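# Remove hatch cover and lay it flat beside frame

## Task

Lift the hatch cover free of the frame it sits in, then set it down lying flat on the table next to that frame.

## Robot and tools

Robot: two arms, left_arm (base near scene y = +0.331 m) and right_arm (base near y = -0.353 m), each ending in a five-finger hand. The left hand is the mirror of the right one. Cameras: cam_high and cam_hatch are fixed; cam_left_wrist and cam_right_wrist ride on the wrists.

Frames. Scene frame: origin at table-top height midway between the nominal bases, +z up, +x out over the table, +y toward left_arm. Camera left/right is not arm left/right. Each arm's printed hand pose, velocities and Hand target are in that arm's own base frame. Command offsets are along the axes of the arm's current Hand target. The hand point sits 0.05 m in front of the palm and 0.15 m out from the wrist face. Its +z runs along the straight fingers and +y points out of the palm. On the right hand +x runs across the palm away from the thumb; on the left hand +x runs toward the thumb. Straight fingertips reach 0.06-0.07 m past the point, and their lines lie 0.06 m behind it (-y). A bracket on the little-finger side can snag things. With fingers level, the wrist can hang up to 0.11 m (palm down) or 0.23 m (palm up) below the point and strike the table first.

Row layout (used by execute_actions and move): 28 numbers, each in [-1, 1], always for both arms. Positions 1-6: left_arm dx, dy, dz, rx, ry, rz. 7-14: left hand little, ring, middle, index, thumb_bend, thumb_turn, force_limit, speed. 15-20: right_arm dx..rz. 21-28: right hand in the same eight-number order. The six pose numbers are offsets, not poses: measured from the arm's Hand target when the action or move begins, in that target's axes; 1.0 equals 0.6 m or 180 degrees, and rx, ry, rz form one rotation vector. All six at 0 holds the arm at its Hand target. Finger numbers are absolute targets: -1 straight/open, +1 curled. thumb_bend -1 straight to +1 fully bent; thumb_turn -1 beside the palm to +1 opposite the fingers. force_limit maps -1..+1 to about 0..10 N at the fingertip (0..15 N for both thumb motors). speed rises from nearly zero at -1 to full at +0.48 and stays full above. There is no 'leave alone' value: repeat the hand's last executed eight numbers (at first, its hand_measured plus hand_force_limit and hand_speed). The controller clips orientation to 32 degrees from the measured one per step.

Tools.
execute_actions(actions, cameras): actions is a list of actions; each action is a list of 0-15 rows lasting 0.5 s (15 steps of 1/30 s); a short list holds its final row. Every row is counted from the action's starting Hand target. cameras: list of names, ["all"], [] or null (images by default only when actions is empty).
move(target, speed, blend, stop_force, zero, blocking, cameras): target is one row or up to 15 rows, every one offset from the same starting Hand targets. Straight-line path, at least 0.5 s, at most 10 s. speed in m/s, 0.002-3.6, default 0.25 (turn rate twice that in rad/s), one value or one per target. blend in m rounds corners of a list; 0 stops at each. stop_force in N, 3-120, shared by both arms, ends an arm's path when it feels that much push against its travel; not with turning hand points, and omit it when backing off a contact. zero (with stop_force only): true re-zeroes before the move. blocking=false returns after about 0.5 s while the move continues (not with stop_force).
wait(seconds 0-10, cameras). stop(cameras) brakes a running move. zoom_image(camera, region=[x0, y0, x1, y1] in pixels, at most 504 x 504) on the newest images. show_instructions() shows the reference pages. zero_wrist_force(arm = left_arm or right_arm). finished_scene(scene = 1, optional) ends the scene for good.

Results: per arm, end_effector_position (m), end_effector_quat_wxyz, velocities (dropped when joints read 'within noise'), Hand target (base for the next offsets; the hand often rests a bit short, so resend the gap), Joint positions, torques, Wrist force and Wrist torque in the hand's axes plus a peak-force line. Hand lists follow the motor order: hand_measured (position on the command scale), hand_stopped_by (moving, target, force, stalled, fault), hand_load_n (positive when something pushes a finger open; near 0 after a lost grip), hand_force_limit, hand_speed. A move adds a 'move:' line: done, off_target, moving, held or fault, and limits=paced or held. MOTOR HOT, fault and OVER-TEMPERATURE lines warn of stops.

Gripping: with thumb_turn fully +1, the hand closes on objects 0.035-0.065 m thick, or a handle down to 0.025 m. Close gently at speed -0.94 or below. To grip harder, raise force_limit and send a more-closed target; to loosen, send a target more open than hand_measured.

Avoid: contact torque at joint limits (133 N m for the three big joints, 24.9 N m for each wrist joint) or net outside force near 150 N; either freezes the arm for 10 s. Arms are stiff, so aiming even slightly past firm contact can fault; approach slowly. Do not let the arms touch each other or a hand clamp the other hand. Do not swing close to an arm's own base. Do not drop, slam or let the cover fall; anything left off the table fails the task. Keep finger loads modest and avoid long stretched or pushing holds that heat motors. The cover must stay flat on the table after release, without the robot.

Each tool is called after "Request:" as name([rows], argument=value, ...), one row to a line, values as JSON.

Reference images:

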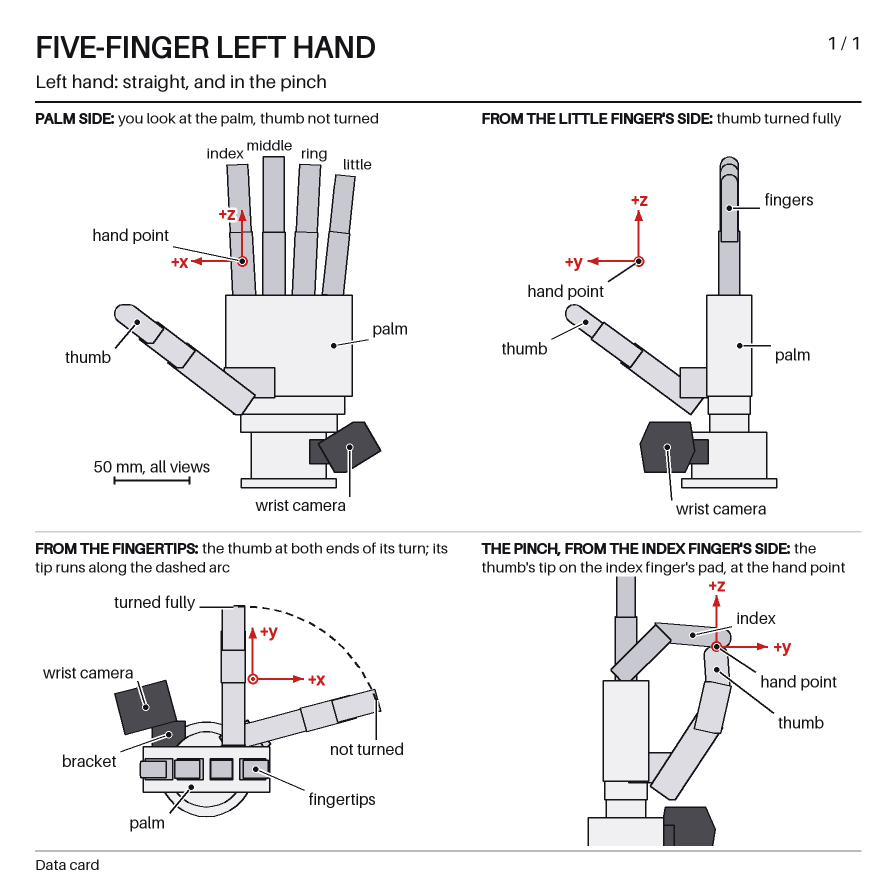

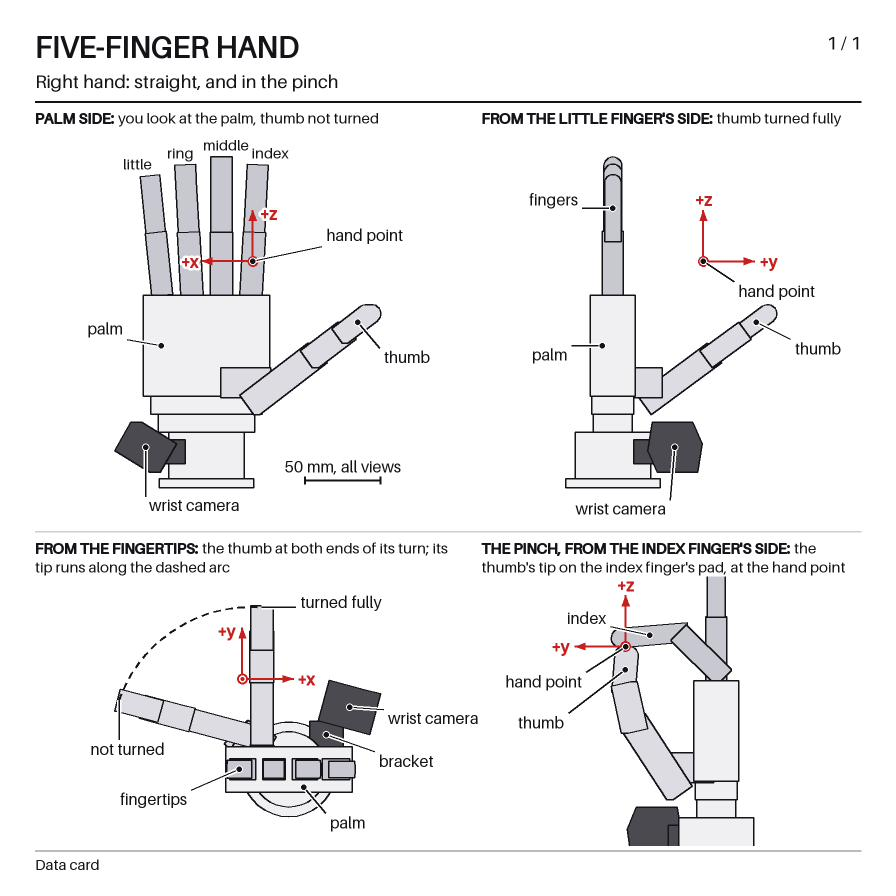

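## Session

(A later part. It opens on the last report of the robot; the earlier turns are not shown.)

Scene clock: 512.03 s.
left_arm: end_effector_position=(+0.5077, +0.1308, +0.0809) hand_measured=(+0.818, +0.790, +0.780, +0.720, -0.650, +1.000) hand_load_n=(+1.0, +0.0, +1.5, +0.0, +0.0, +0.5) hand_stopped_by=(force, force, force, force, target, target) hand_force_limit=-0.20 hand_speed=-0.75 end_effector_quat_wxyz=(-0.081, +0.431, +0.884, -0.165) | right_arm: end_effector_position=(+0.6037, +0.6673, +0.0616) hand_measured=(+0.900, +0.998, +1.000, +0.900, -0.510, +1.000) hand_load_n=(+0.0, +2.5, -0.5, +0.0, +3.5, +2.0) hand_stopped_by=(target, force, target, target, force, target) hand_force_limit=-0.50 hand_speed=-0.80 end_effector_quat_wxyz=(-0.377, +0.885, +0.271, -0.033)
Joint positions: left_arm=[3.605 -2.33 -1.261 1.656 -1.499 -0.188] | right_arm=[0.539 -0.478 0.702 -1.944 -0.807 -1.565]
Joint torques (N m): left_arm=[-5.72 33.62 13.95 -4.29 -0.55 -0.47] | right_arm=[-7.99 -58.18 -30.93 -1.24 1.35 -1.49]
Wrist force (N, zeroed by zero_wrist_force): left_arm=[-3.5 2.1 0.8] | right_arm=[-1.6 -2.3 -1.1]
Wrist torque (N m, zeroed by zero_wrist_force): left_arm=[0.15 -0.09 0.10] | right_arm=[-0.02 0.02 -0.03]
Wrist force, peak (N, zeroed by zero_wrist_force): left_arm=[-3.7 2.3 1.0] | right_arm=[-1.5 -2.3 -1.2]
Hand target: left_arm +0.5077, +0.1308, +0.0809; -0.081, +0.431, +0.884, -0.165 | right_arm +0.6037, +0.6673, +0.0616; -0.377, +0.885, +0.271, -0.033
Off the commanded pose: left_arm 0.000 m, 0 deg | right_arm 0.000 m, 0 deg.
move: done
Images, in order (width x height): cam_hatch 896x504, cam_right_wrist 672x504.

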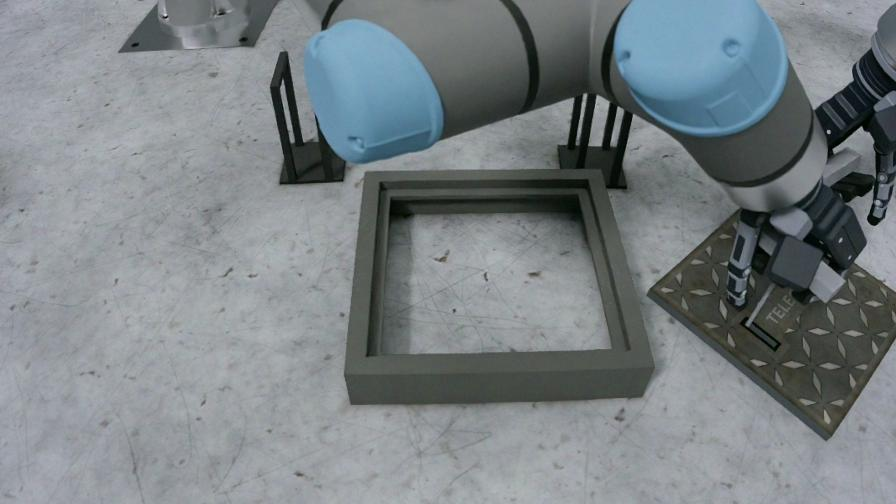

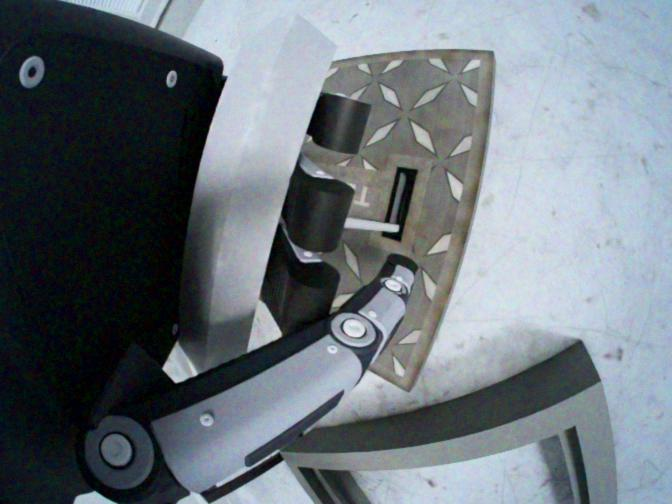

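Request:
zoom_image(camera="cam_hatch", region=[640, 260, 760, 380])

Request:
zoom_image(camera="cam_hatch", region=[780, 340, 896, 456])

Request:
show_instructions()

Scaled by 4.200 from the camera's 896x504 image, which has a finer 1280x720 frame.

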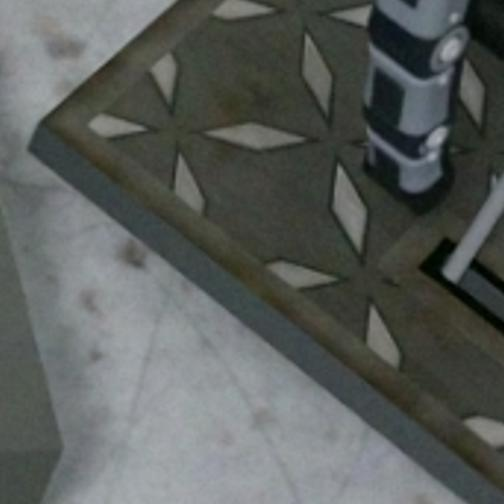

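Scaled by 4.345 from the camera's 896x504 image, which has a finer 1280x720 frame.

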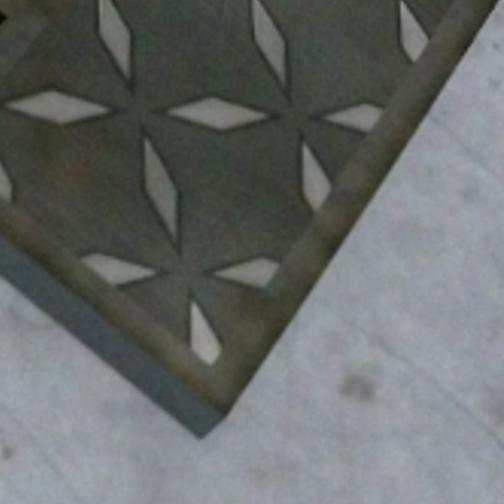

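Reference images for this scene: FIVE-FINGER LEFT HAND page 1, FIVE-FINGER HAND page 1.

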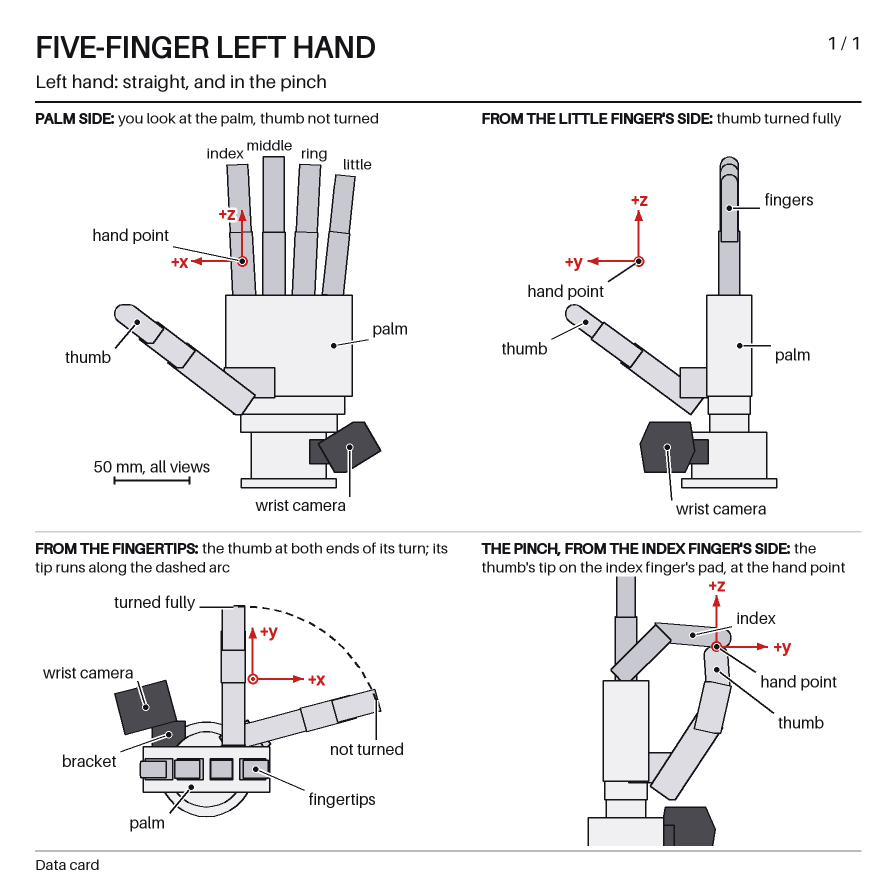

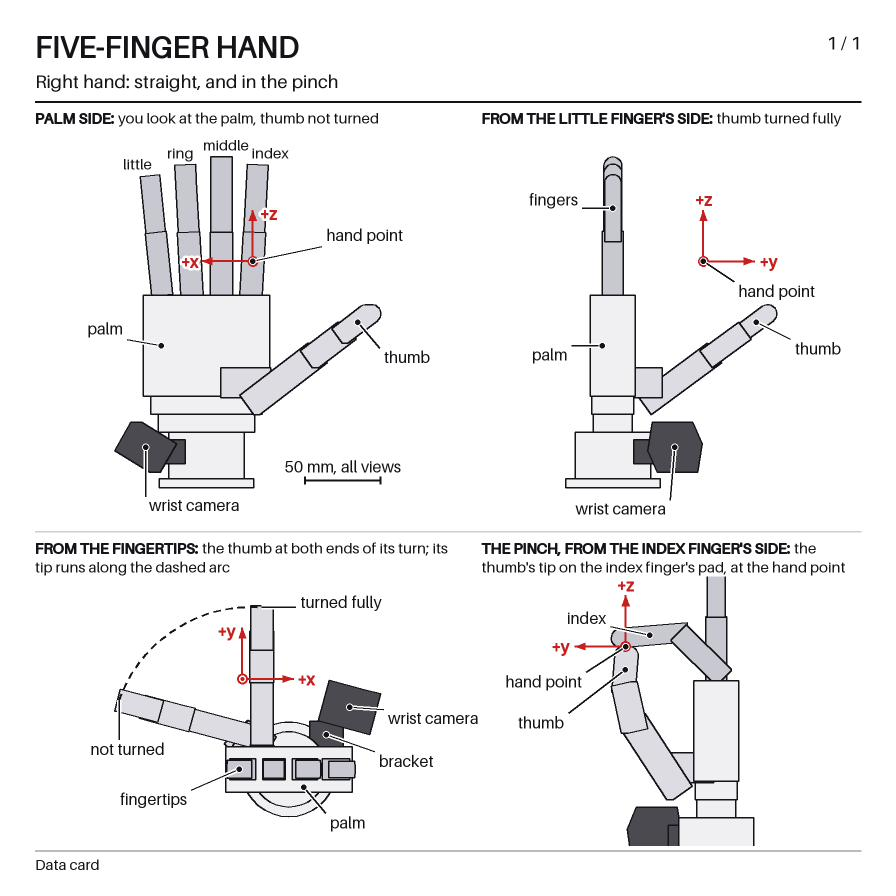

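Request:
move(target=[0,-0.0109,-0.0280,0,0,0,0.92,1,1,0.92,-0.65,1,-0.2,-0.75,0,0,0,0,0,0,0.9,1,1,0.9,-0.3,1,-0.5,-0.8], speed=0.03, cameras=["cam_hatch","cam_right_wrist","cam_left_wrist","cam_high"])

Request:
zoom_image(camera="cam_hatch", region=[640, 200, 896, 450])

Request:
zoom_image(camera="cam_right_wrist", region=[360, 140, 460, 260])

Scene clock: 514.97 s.
left_arm: end_effector_position=(+0.5077, +0.1308, +0.0988) hand_measured=(+0.818, +0.788, +0.780, +0.720, -0.650, +1.000) hand_load_n=(+2.5, +1.5, +2.0, +0.0, +0.0, +0.0) hand_stopped_by=(force, force, force, force, target, target) hand_force_limit=-0.20 hand_speed=-0.75 end_effector_quat_wxyz=(-0.081, +0.431, +0.884, -0.165) | right_arm: end_effector_position=(+0.6037, +0.6673, +0.0615) hand_measured=(+0.900, +0.998, +1.000, +0.900, -0.510, +1.000) hand_load_n=(+0.0, +4.0, +0.0, +0.0, +3.5, +1.5) hand_stopped_by=(target, force, target, target, force, target) hand_force_limit=-0.50 hand_speed=-0.80 end_effector_quat_wxyz=(-0.377, +0.885, +0.271, -0.033)
Joint positions: left_arm=[3.605 -2.312 -1.244 1.621 -1.499 -0.188] | right_arm=[0.539 -0.478 0.702 -1.944 -0.807 -1.565]
Joint torques (N m): left_arm=[-10.55 64.25 28.74 -5.05 -0.17 -1.57] | right_arm=[-7.63 -63.02 -29.71 -1.85 0.01 -2.1]
Wrist force (N, zeroed by zero_wrist_force): left_arm=[-3.6 4.3 5.4] | right_arm=[-0.6 1.2 2.2]
Wrist torque (N m, zeroed by zero_wrist_force): left_arm=[0.18 0.12 0.01] | right_arm=[0.06 -0.09 0.08]
Wrist force, peak (N, zeroed by zero_wrist_force): left_arm=[-4.0 4.2 5.3] | right_arm=[-1.7 -2.3 -1.4]
Hand target: left_arm +0.5077, +0.1308, +0.0989; -0.081, +0.431, +0.884, -0.165 | right_arm +0.6037, +0.6673, +0.0616; -0.377, +0.885, +0.271, -0.033
Off the commanded pose: left_arm 0.000 m, 0 deg | right_arm 0.000 m, 0 deg.
move: done

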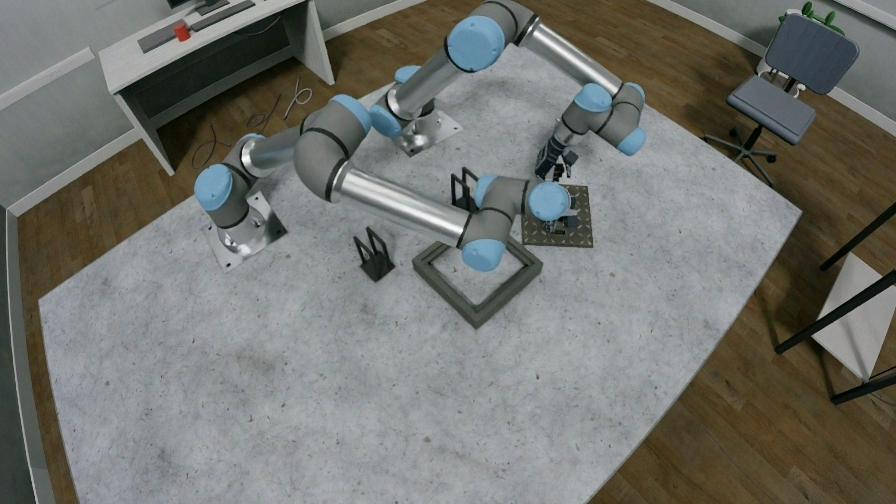

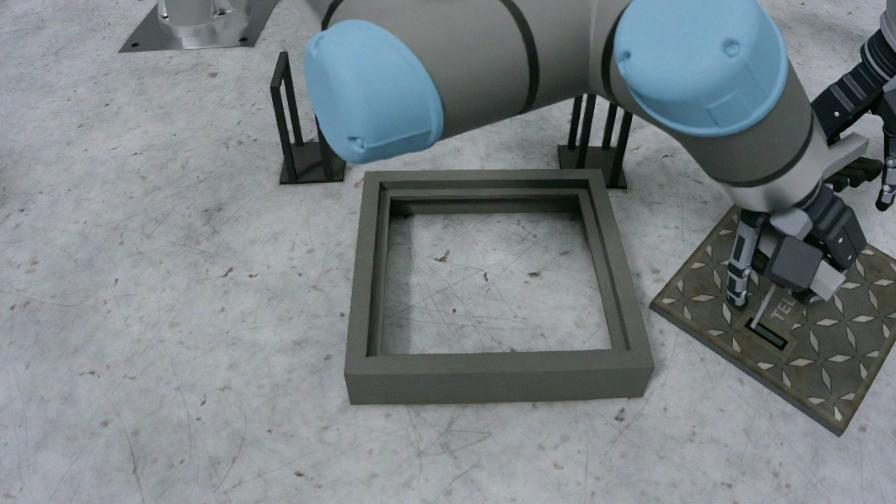

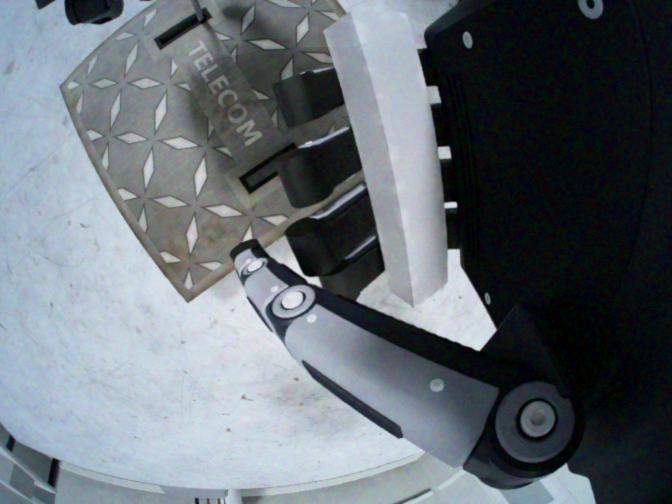

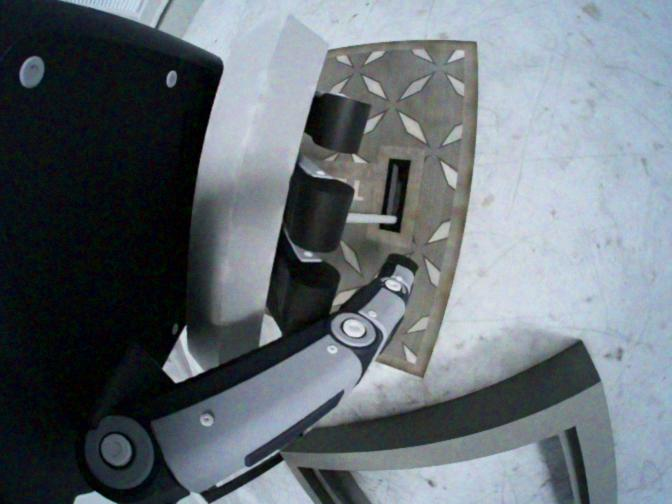

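Scaled by 1.969 from the camera's 896x504 image, which has a finer 1280x720 frame.

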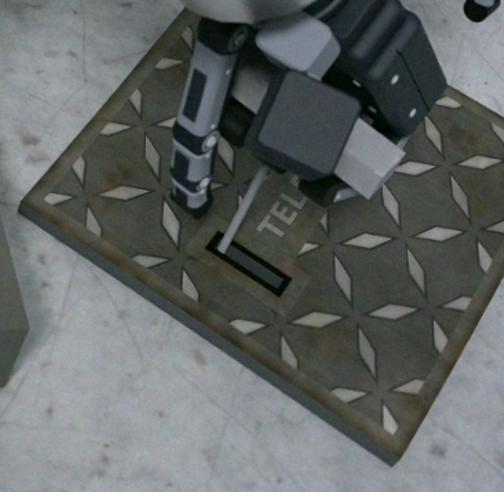

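Scaled by 4.200 from the camera's 672x504 image, which has a finer 960x720 frame.

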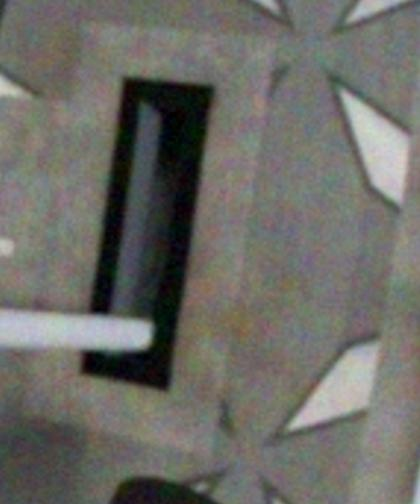

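Request:
move([
  [0,0,0,0,0,0,0.92,1,1,0.92,-0.65,1,-0.2,-0.75,-0.0002,0.0011,0.0012,0,0,0,0.9,1,1,0.9,-0.3,1,-0.5,-0.8],
  [0,0,0,0,0,0,0.92,1,1,0.92,-0.65,1,-0.2,-0.75,0.0163,0.0028,0.0029,0,0,0,0.9,1,1,0.9,-0.3,1,-0.5,-0.8],
], speed=0.02, cameras=["cam_hatch","cam_right_wrist"])

Request:
zoom_image(camera="cam_hatch", region=[640, 200, 896, 450])

Request:
zoom_image(camera="cam_right_wrist", region=[360, 140, 460, 260])

Scene clock: 516.70 s.
left_arm: end_effector_position=(+0.5077, +0.1308, +0.0989) hand_measured=(+0.818, +0.788, +0.780, +0.720, -0.650, +1.000) hand_load_n=(+2.5, +1.5, +2.0, +0.0, +0.0, +0.0) hand_stopped_by=(force, force, force, force, target, target) hand_force_limit=-0.20 hand_speed=-0.75 end_effector_quat_wxyz=(-0.081, +0.431, +0.884, -0.165) | right_arm: end_effector_position=(+0.6123, +0.6724, +0.0606) hand_measured=(+0.900, +0.998, +1.000, +0.900, -0.510, +1.000) hand_load_n=(+0.0, +2.0, -0.5, +0.0, +3.5, +1.5) hand_stopped_by=(target, force, target, target, force, target) hand_force_limit=-0.50 hand_speed=-0.80 end_effector_quat_wxyz=(-0.377, +0.885, +0.271, -0.033)
Joint positions: left_arm=[3.605 -2.312 -1.244 1.621 -1.499 -0.188] | right_arm=[0.539 -0.44 0.629 -1.908 -0.807 -1.565]
Joint torques (N m): left_arm=[-12.65 62.17 28.45 -4.44 1.53 -1.52] | right_arm=[-5.69 -59.14 -30.96 -1.31 1.69 -1.95]
Wrist force (N, zeroed by zero_wrist_force): left_arm=[-3.3 4.3 4.9] | right_arm=[0.2 -0.5 0.4]
Wrist torque (N m, zeroed by zero_wrist_force): left_arm=[0.22 0.10 0.02] | right_arm=[-0.03 -0.05 0.04]
Wrist force, peak (N, zeroed by zero_wrist_force): left_arm=[-3.3 4.8 6.1] | right_arm=[-0.9 -3.2 -2.8]
Hand target: left_arm +0.5077, +0.1308, +0.0989; -0.081, +0.431, +0.884, -0.165 | right_arm +0.6123, +0.6724, +0.0606; -0.377, +0.885, +0.271, -0.033
Off the commanded pose: left_arm 0.000 m, 0 deg | right_arm 0.000 m, 0 deg.
move: done
Images, in order (width x height): cam_hatch 896x504, cam_right_wrist 672x504.

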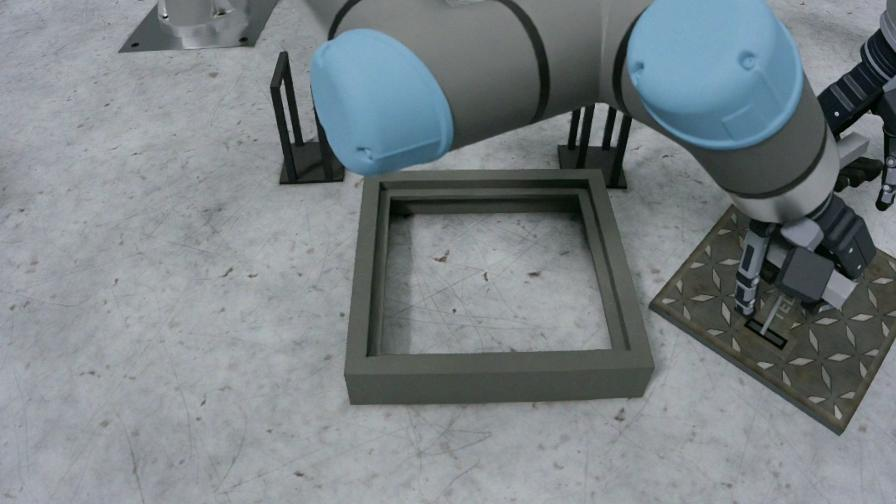

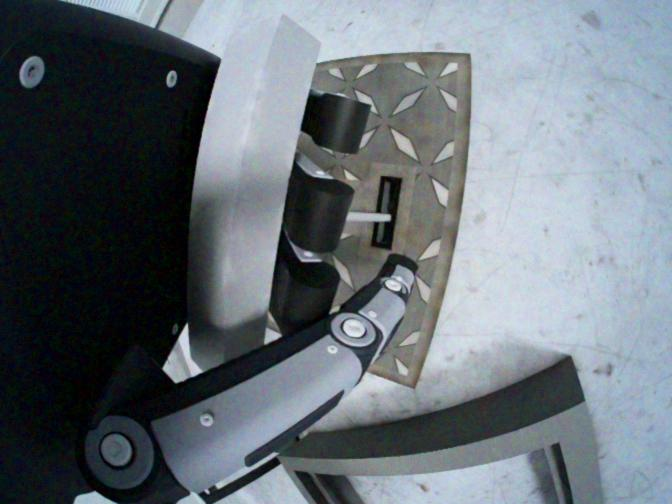

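Scaled by 1.969 from the camera's 896x504 image, which has a finer 1280x720 frame.

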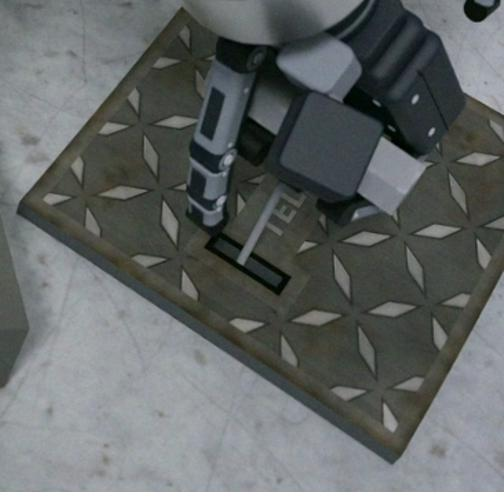

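Scaled by 4.200 from the camera's 672x504 image, which has a finer 960x720 frame.

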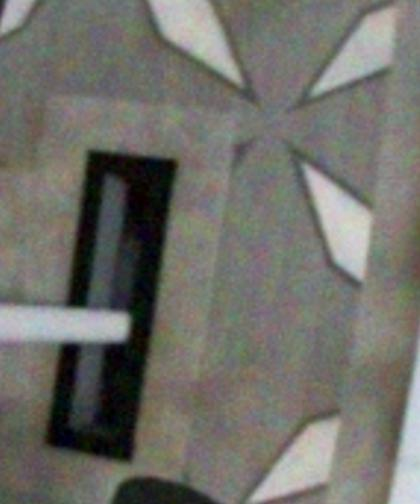

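Request:
zoom_image(camera="cam_right_wrist", region=[365, 170, 415, 260])

Request:
zoom_image(camera="cam_hatch", region=[735, 305, 800, 360])

Scaled by 5.600 from the camera's 672x504 image, which has a finer 960x720 frame.

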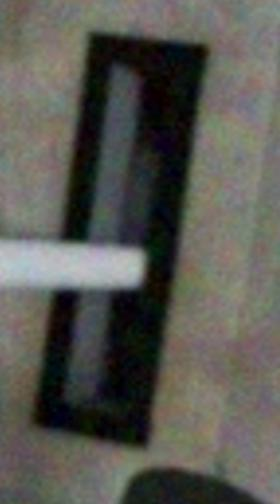

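Scaled by 7.754 from the camera's 896x504 image, which has a finer 1280x720 frame.

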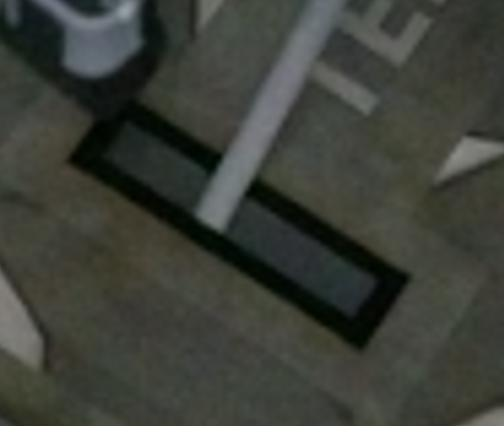

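Request:
move(target=[-0.0008,0.0305,-0.0118,0,0.0161,0.0415,0.92,1,1,0.92,-0.65,1,-0.2,-0.75,0.0033,0.0003,0.0003,0,0,0,0.9,1,1,0.9,-0.3,1,-0.5,-0.8], speed=0.04, cameras=["cam_hatch","cam_right_wrist"])

Request:
zoom_image(camera="cam_hatch", region=[640, 200, 896, 450])

Request:
zoom_image(camera="cam_hatch", region=[735, 305, 800, 360])

Scene clock: 520.30 s.
left_arm: end_effector_position=(+0.5235, +0.1425, +0.0989) hand_measured=(+0.818, +0.788, +0.780, +0.720, -0.650, +1.000) hand_load_n=(+2.5, +1.5, +1.5, +0.5, -0.5, +0.0) hand_stopped_by=(force, force, force, force, target, target) hand_force_limit=-0.20 hand_speed=-0.75 end_effector_quat_wxyz=(-0.093, +0.491, +0.851, -0.159) | right_arm: end_effector_position=(+0.6141, +0.6734, +0.0606) hand_measured=(+0.900, +0.998, +1.000, +0.900, -0.510, +1.000) hand_load_n=(+0.0, +2.5, -0.5, +0.0, +3.5, +2.0) hand_stopped_by=(target, force, target, target, force, target) hand_force_limit=-0.50 hand_speed=-0.80 end_effector_quat_wxyz=(-0.377, +0.885, +0.271, -0.033)
Joint positions: left_arm=[3.601 -2.349 -1.178 1.586 -1.548 -0.06] | right_arm=[0.539 -0.432 0.613 -1.9 -0.807 -1.565]
Joint torques (N m): left_arm=[-13.43 37.05 29.71 -5.09 -1.38 1.9] | right_arm=[6.75 -60.9 -31.33 -1.31 1.77 -2.09]
Wrist force (N, zeroed by zero_wrist_force): left_arm=[-2.4 3.2 5.1] | right_arm=[-0.3 -0.2 0.5]
Wrist torque (N m, zeroed by zero_wrist_force): left_arm=[0.13 0.06 -0.12] | right_arm=[0.01 -0.02 0.06]
Wrist force, peak (N, zeroed by zero_wrist_force): left_arm=[-3.0 4.1 5.6] | right_arm=[0.1 -0.1 0.9]
Hand target: left_arm +0.5235, +0.1425, +0.0989; -0.093, +0.491, +0.851, -0.159 | right_arm +0.6141, +0.6734, +0.0606; -0.377, +0.885, +0.271, -0.033
Off the commanded pose: left_arm 0.000 m, 0 deg | right_arm 0.000 m, 0 deg.
move: done
Images, in order (width x height): cam_hatch 896x504, cam_right_wrist 672x504.

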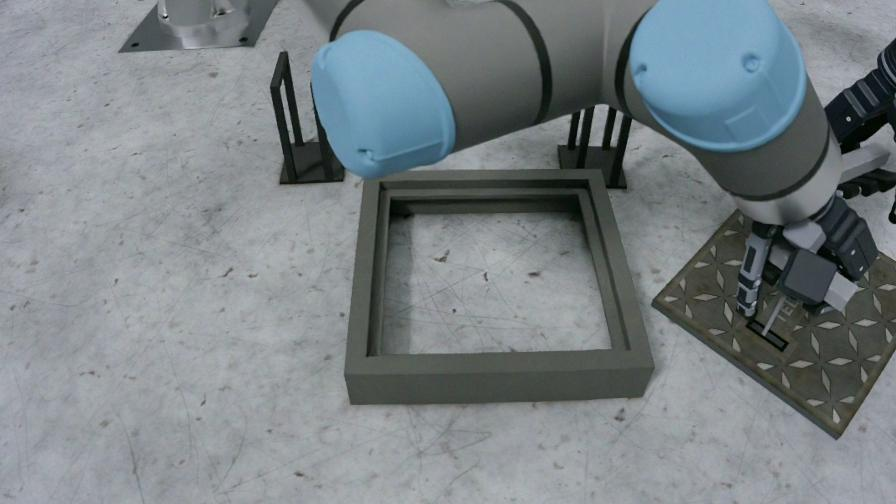

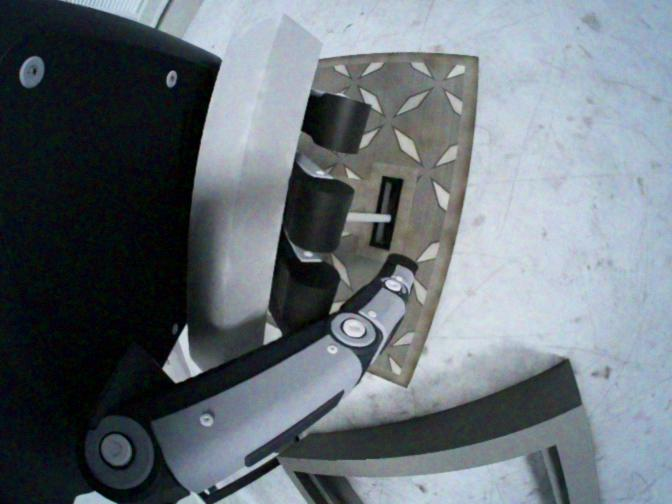

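Scaled by 1.969 from the camera's 896x504 image, which has a finer 1280x720 frame.

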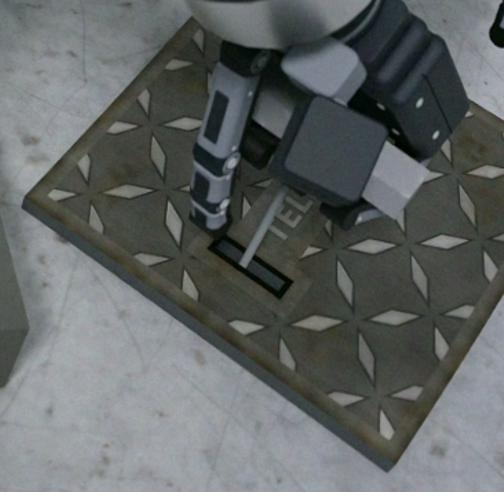

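Scaled by 7.754 from the camera's 896x504 image, which has a finer 1280x720 frame.

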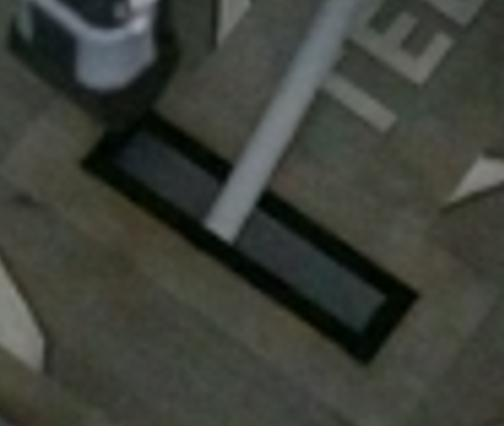

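Request:
move(target=[0.0145,0.0447,-0.0174,0,0,0,0.92,1,1,0.92,-0.65,1,-0.2,-0.75,0,0,0,0,0,0,0.9,1,1,0.9,-0.3,1,-0.5,-0.8], speed=0.04, cameras=["cam_hatch","cam_right_wrist","cam_left_wrist"])

Request:
zoom_image(camera="cam_hatch", region=[640, 200, 896, 450])

Request:
zoom_image(camera="cam_hatch", region=[735, 305, 800, 360])

Scene clock: 522.33 s.
left_arm: end_effector_position=(+0.5440, +0.1644, +0.0989) hand_measured=(+0.818, +0.788, +0.780, +0.720, -0.650, +1.000) hand_load_n=(+2.5, +1.5, +2.0, +0.0, +0.0, +0.0) hand_stopped_by=(force, force, force, force, target, target) hand_force_limit=-0.20 hand_speed=-0.75 end_effector_quat_wxyz=(-0.093, +0.491, +0.851, -0.159) | right_arm: end_effector_position=(+0.6141, +0.6734, +0.0606) hand_measured=(+0.900, +0.998, +1.000, +0.900, -0.510, +1.000) hand_load_n=(+0.0, +1.0, -0.5, +0.5, +3.5, +1.5) hand_stopped_by=(target, force, target, target, force, target) hand_force_limit=-0.50 hand_speed=-0.80 end_effector_quat_wxyz=(-0.377, +0.885, +0.271, -0.033)
Joint positions: left_arm=[3.619 -2.412 -1.061 1.532 -1.555 -0.044] | right_arm=[0.539 -0.432 0.613 -1.9 -0.807 -1.565]
Joint torques (N m): left_arm=[15.36 40.22 28.49 -5.26 -1.63 2.09] | right_arm=[5.61 -63.33 -24.4 -1.38 1.59 -1.5]
Wrist force (N, zeroed by zero_wrist_force): left_arm=[-3.0 2.7 5.8] | right_arm=[0.6 -1.0 -0.6]
Wrist torque (N m, zeroed by zero_wrist_force): left_arm=[0.01 0.13 -0.14] | right_arm=[0.00 0.02 0.03]
Wrist force, peak (N, zeroed by zero_wrist_force): left_arm=[-2.9 3.5 6.1] | right_arm=[0.5 -1.3 -1.3]
Hand target: left_arm +0.5440, +0.1644, +0.0989; -0.093, +0.491, +0.851, -0.159 | right_arm +0.6141, +0.6734, +0.0606; -0.377, +0.885, +0.271, -0.033
Off the commanded pose: left_arm 0.000 m, 0 deg | right_arm 0.000 m, 0 deg.
move: done
Images, in order (width x height): cam_hatch 896x504, cam_left_wrist 672x504, cam_right_wrist 672x504.

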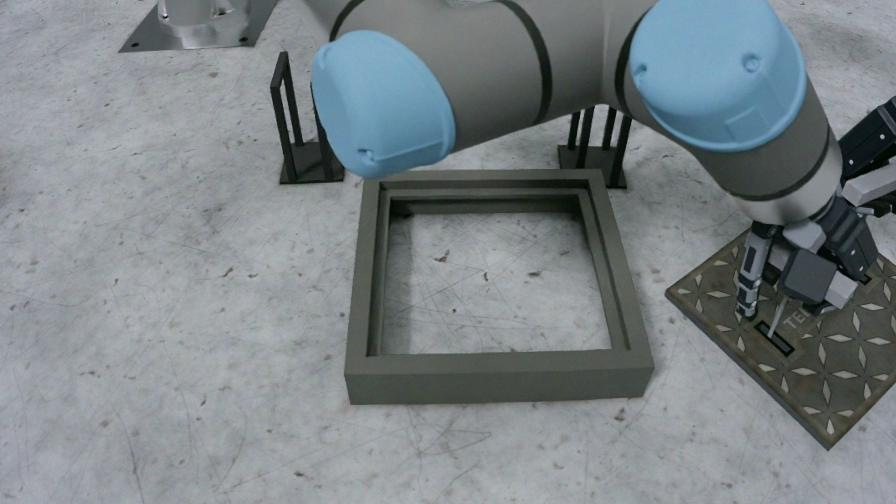

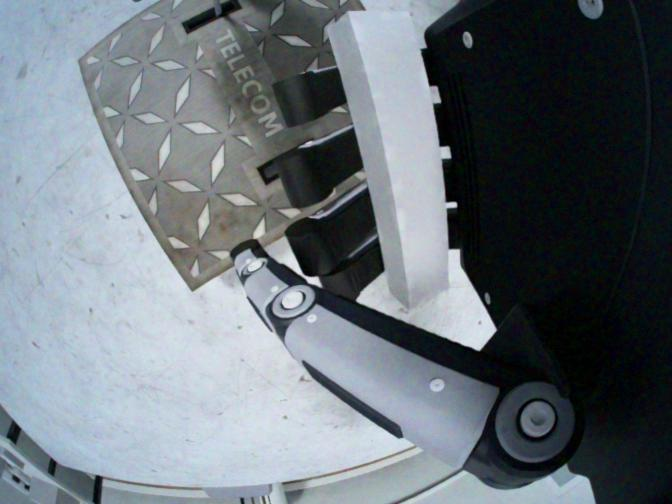

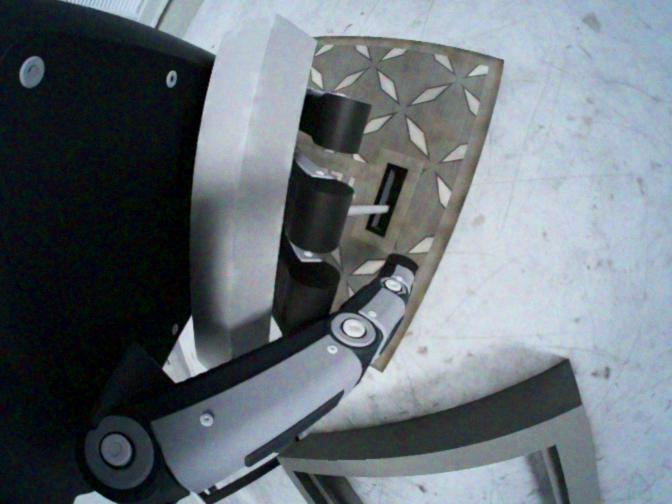

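Scaled by 1.969 from the camera's 896x504 image, which has a finer 1280x720 frame.

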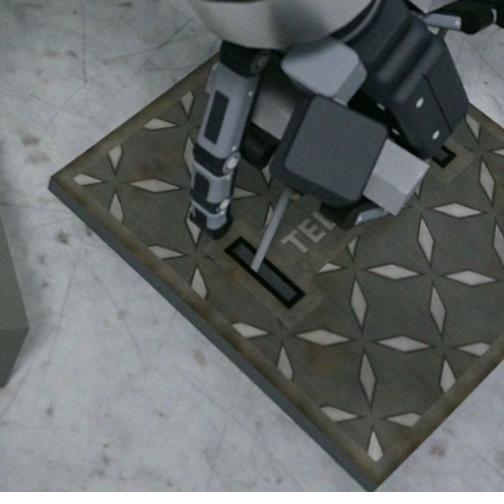

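Scaled by 7.754 from the camera's 896x504 image, which has a finer 1280x720 frame.

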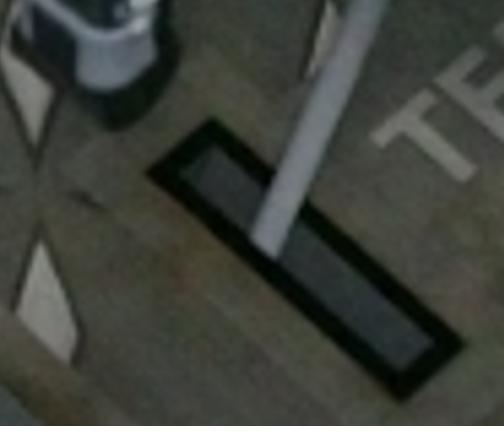

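Request:
move(target=[0.0046,0.0277,-0.0107,0,0,0,0.92,1,1,0.92,-0.65,1,-0.2,-0.75,0.0090,0.0003,0.0016,0,0,0,0.9,1,1,0.9,-0.3,1,-0.5,-0.8], speed=0.04, cameras=["cam_hatch","cam_right_wrist","cam_left_wrist"])

Request:
zoom_image(camera="cam_hatch", region=[640, 200, 896, 450])

Request:
zoom_image(camera="cam_hatch", region=[735, 305, 800, 360])

Scene clock: 523.57 s.
left_arm: end_effector_position=(+0.5581, +0.1757, +0.0988) hand_measured=(+0.818, +0.788, +0.780, +0.720, -0.650, +1.000) hand_load_n=(+2.5, +1.5, +1.5, +0.0, +0.0, +0.0) hand_stopped_by=(force, force, force, force, target, target) hand_force_limit=-0.20 hand_speed=-0.75 end_effector_quat_wxyz=(-0.093, +0.491, +0.851, -0.159) | right_arm: end_effector_position=(+0.6185, +0.6766, +0.0606) hand_measured=(+0.900, +0.998, +1.000, +0.900, -0.510, +1.000) hand_load_n=(+0.0, +1.5, -0.5, +0.0, +3.5, +1.0) hand_stopped_by=(target, force, target, target, force, target) hand_force_limit=-0.50 hand_speed=-0.80 end_effector_quat_wxyz=(-0.377, +0.885, +0.271, -0.033)
Joint positions: left_arm=[3.625 -2.457 -0.979 1.494 -1.557 -0.038] | right_arm=[0.539 -0.409 0.566 -1.878 -0.807 -1.565]
Joint torques (N m): left_arm=[13.07 41.45 30.72 -4.88 -1.26 1.87] | right_arm=[9.22 -60.48 -30.39 -1.12 -0.33 0.61]
Wrist force (N, zeroed by zero_wrist_force): left_arm=[-2.7 3.1 5.4] | right_arm=[0.6 -0.8 0.0]
Wrist torque (N m, zeroed by zero_wrist_force): left_arm=[0.07 0.14 -0.16] | right_arm=[-0.03 -0.02 0.04]
Wrist force, peak (N, zeroed by zero_wrist_force): left_arm=[-3.3 2.5 6.0] | right_arm=[0.8 -1.2 -0.7]
Hand target: left_arm +0.5581, +0.1757, +0.0988; -0.093, +0.491, +0.851, -0.159 | right_arm +0.6185, +0.6766, +0.0606; -0.377, +0.885, +0.271, -0.033
Off the commanded pose: left_arm 0.000 m, 0 deg | right_arm 0.000 m, 0 deg.
move: done
Images, in order (width x height): cam_hatch 896x504, cam_left_wrist 672x504, cam_right_wrist 672x504.

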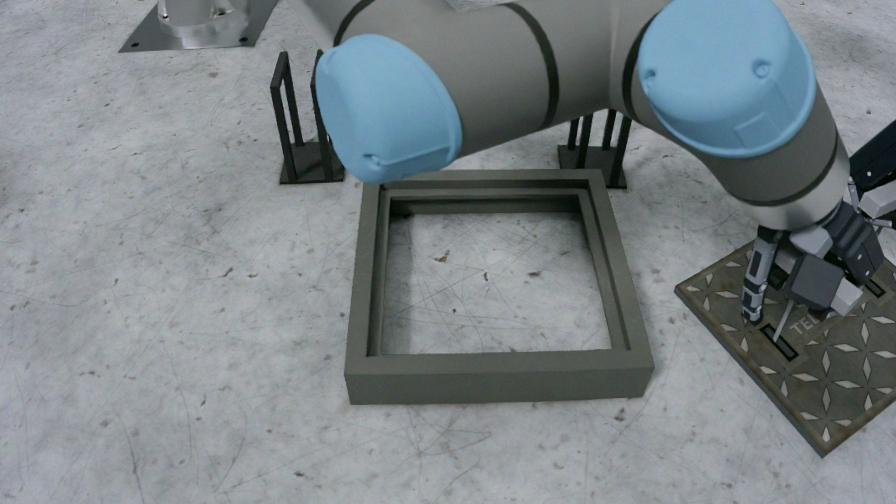

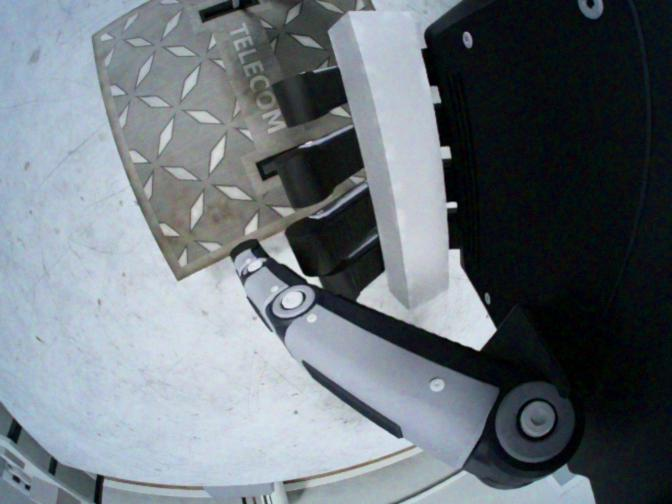

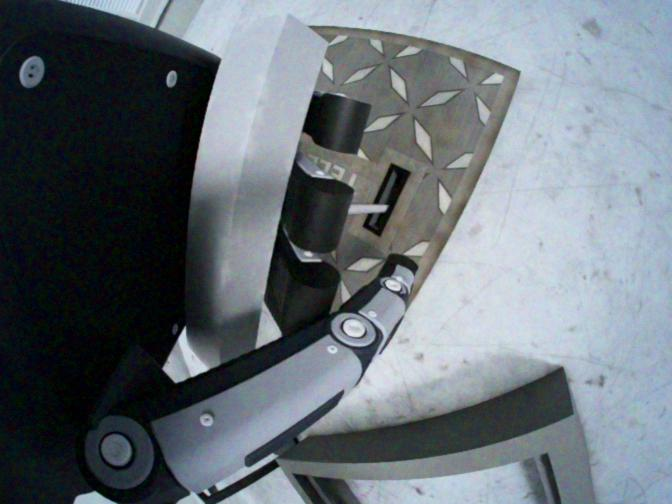

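Scaled by 1.969 from the camera's 896x504 image, which has a finer 1280x720 frame.

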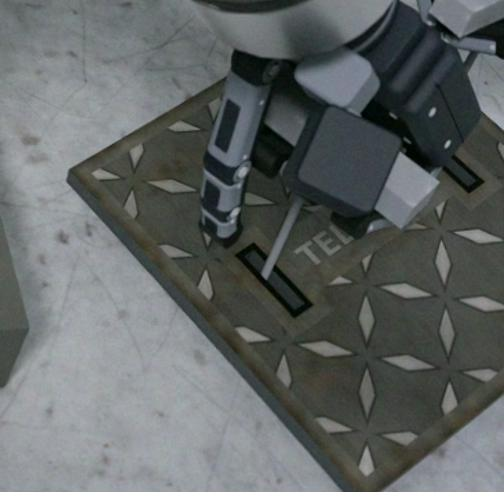

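Scaled by 7.754 from the camera's 896x504 image, which has a finer 1280x720 frame.

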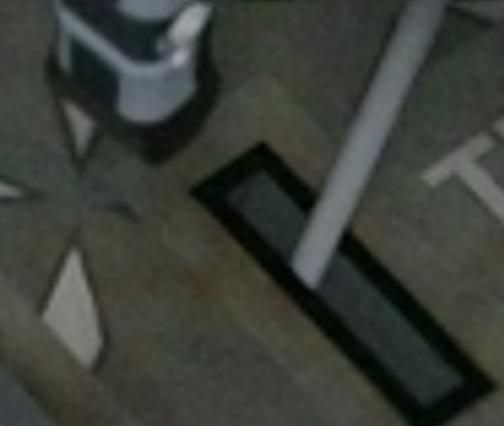

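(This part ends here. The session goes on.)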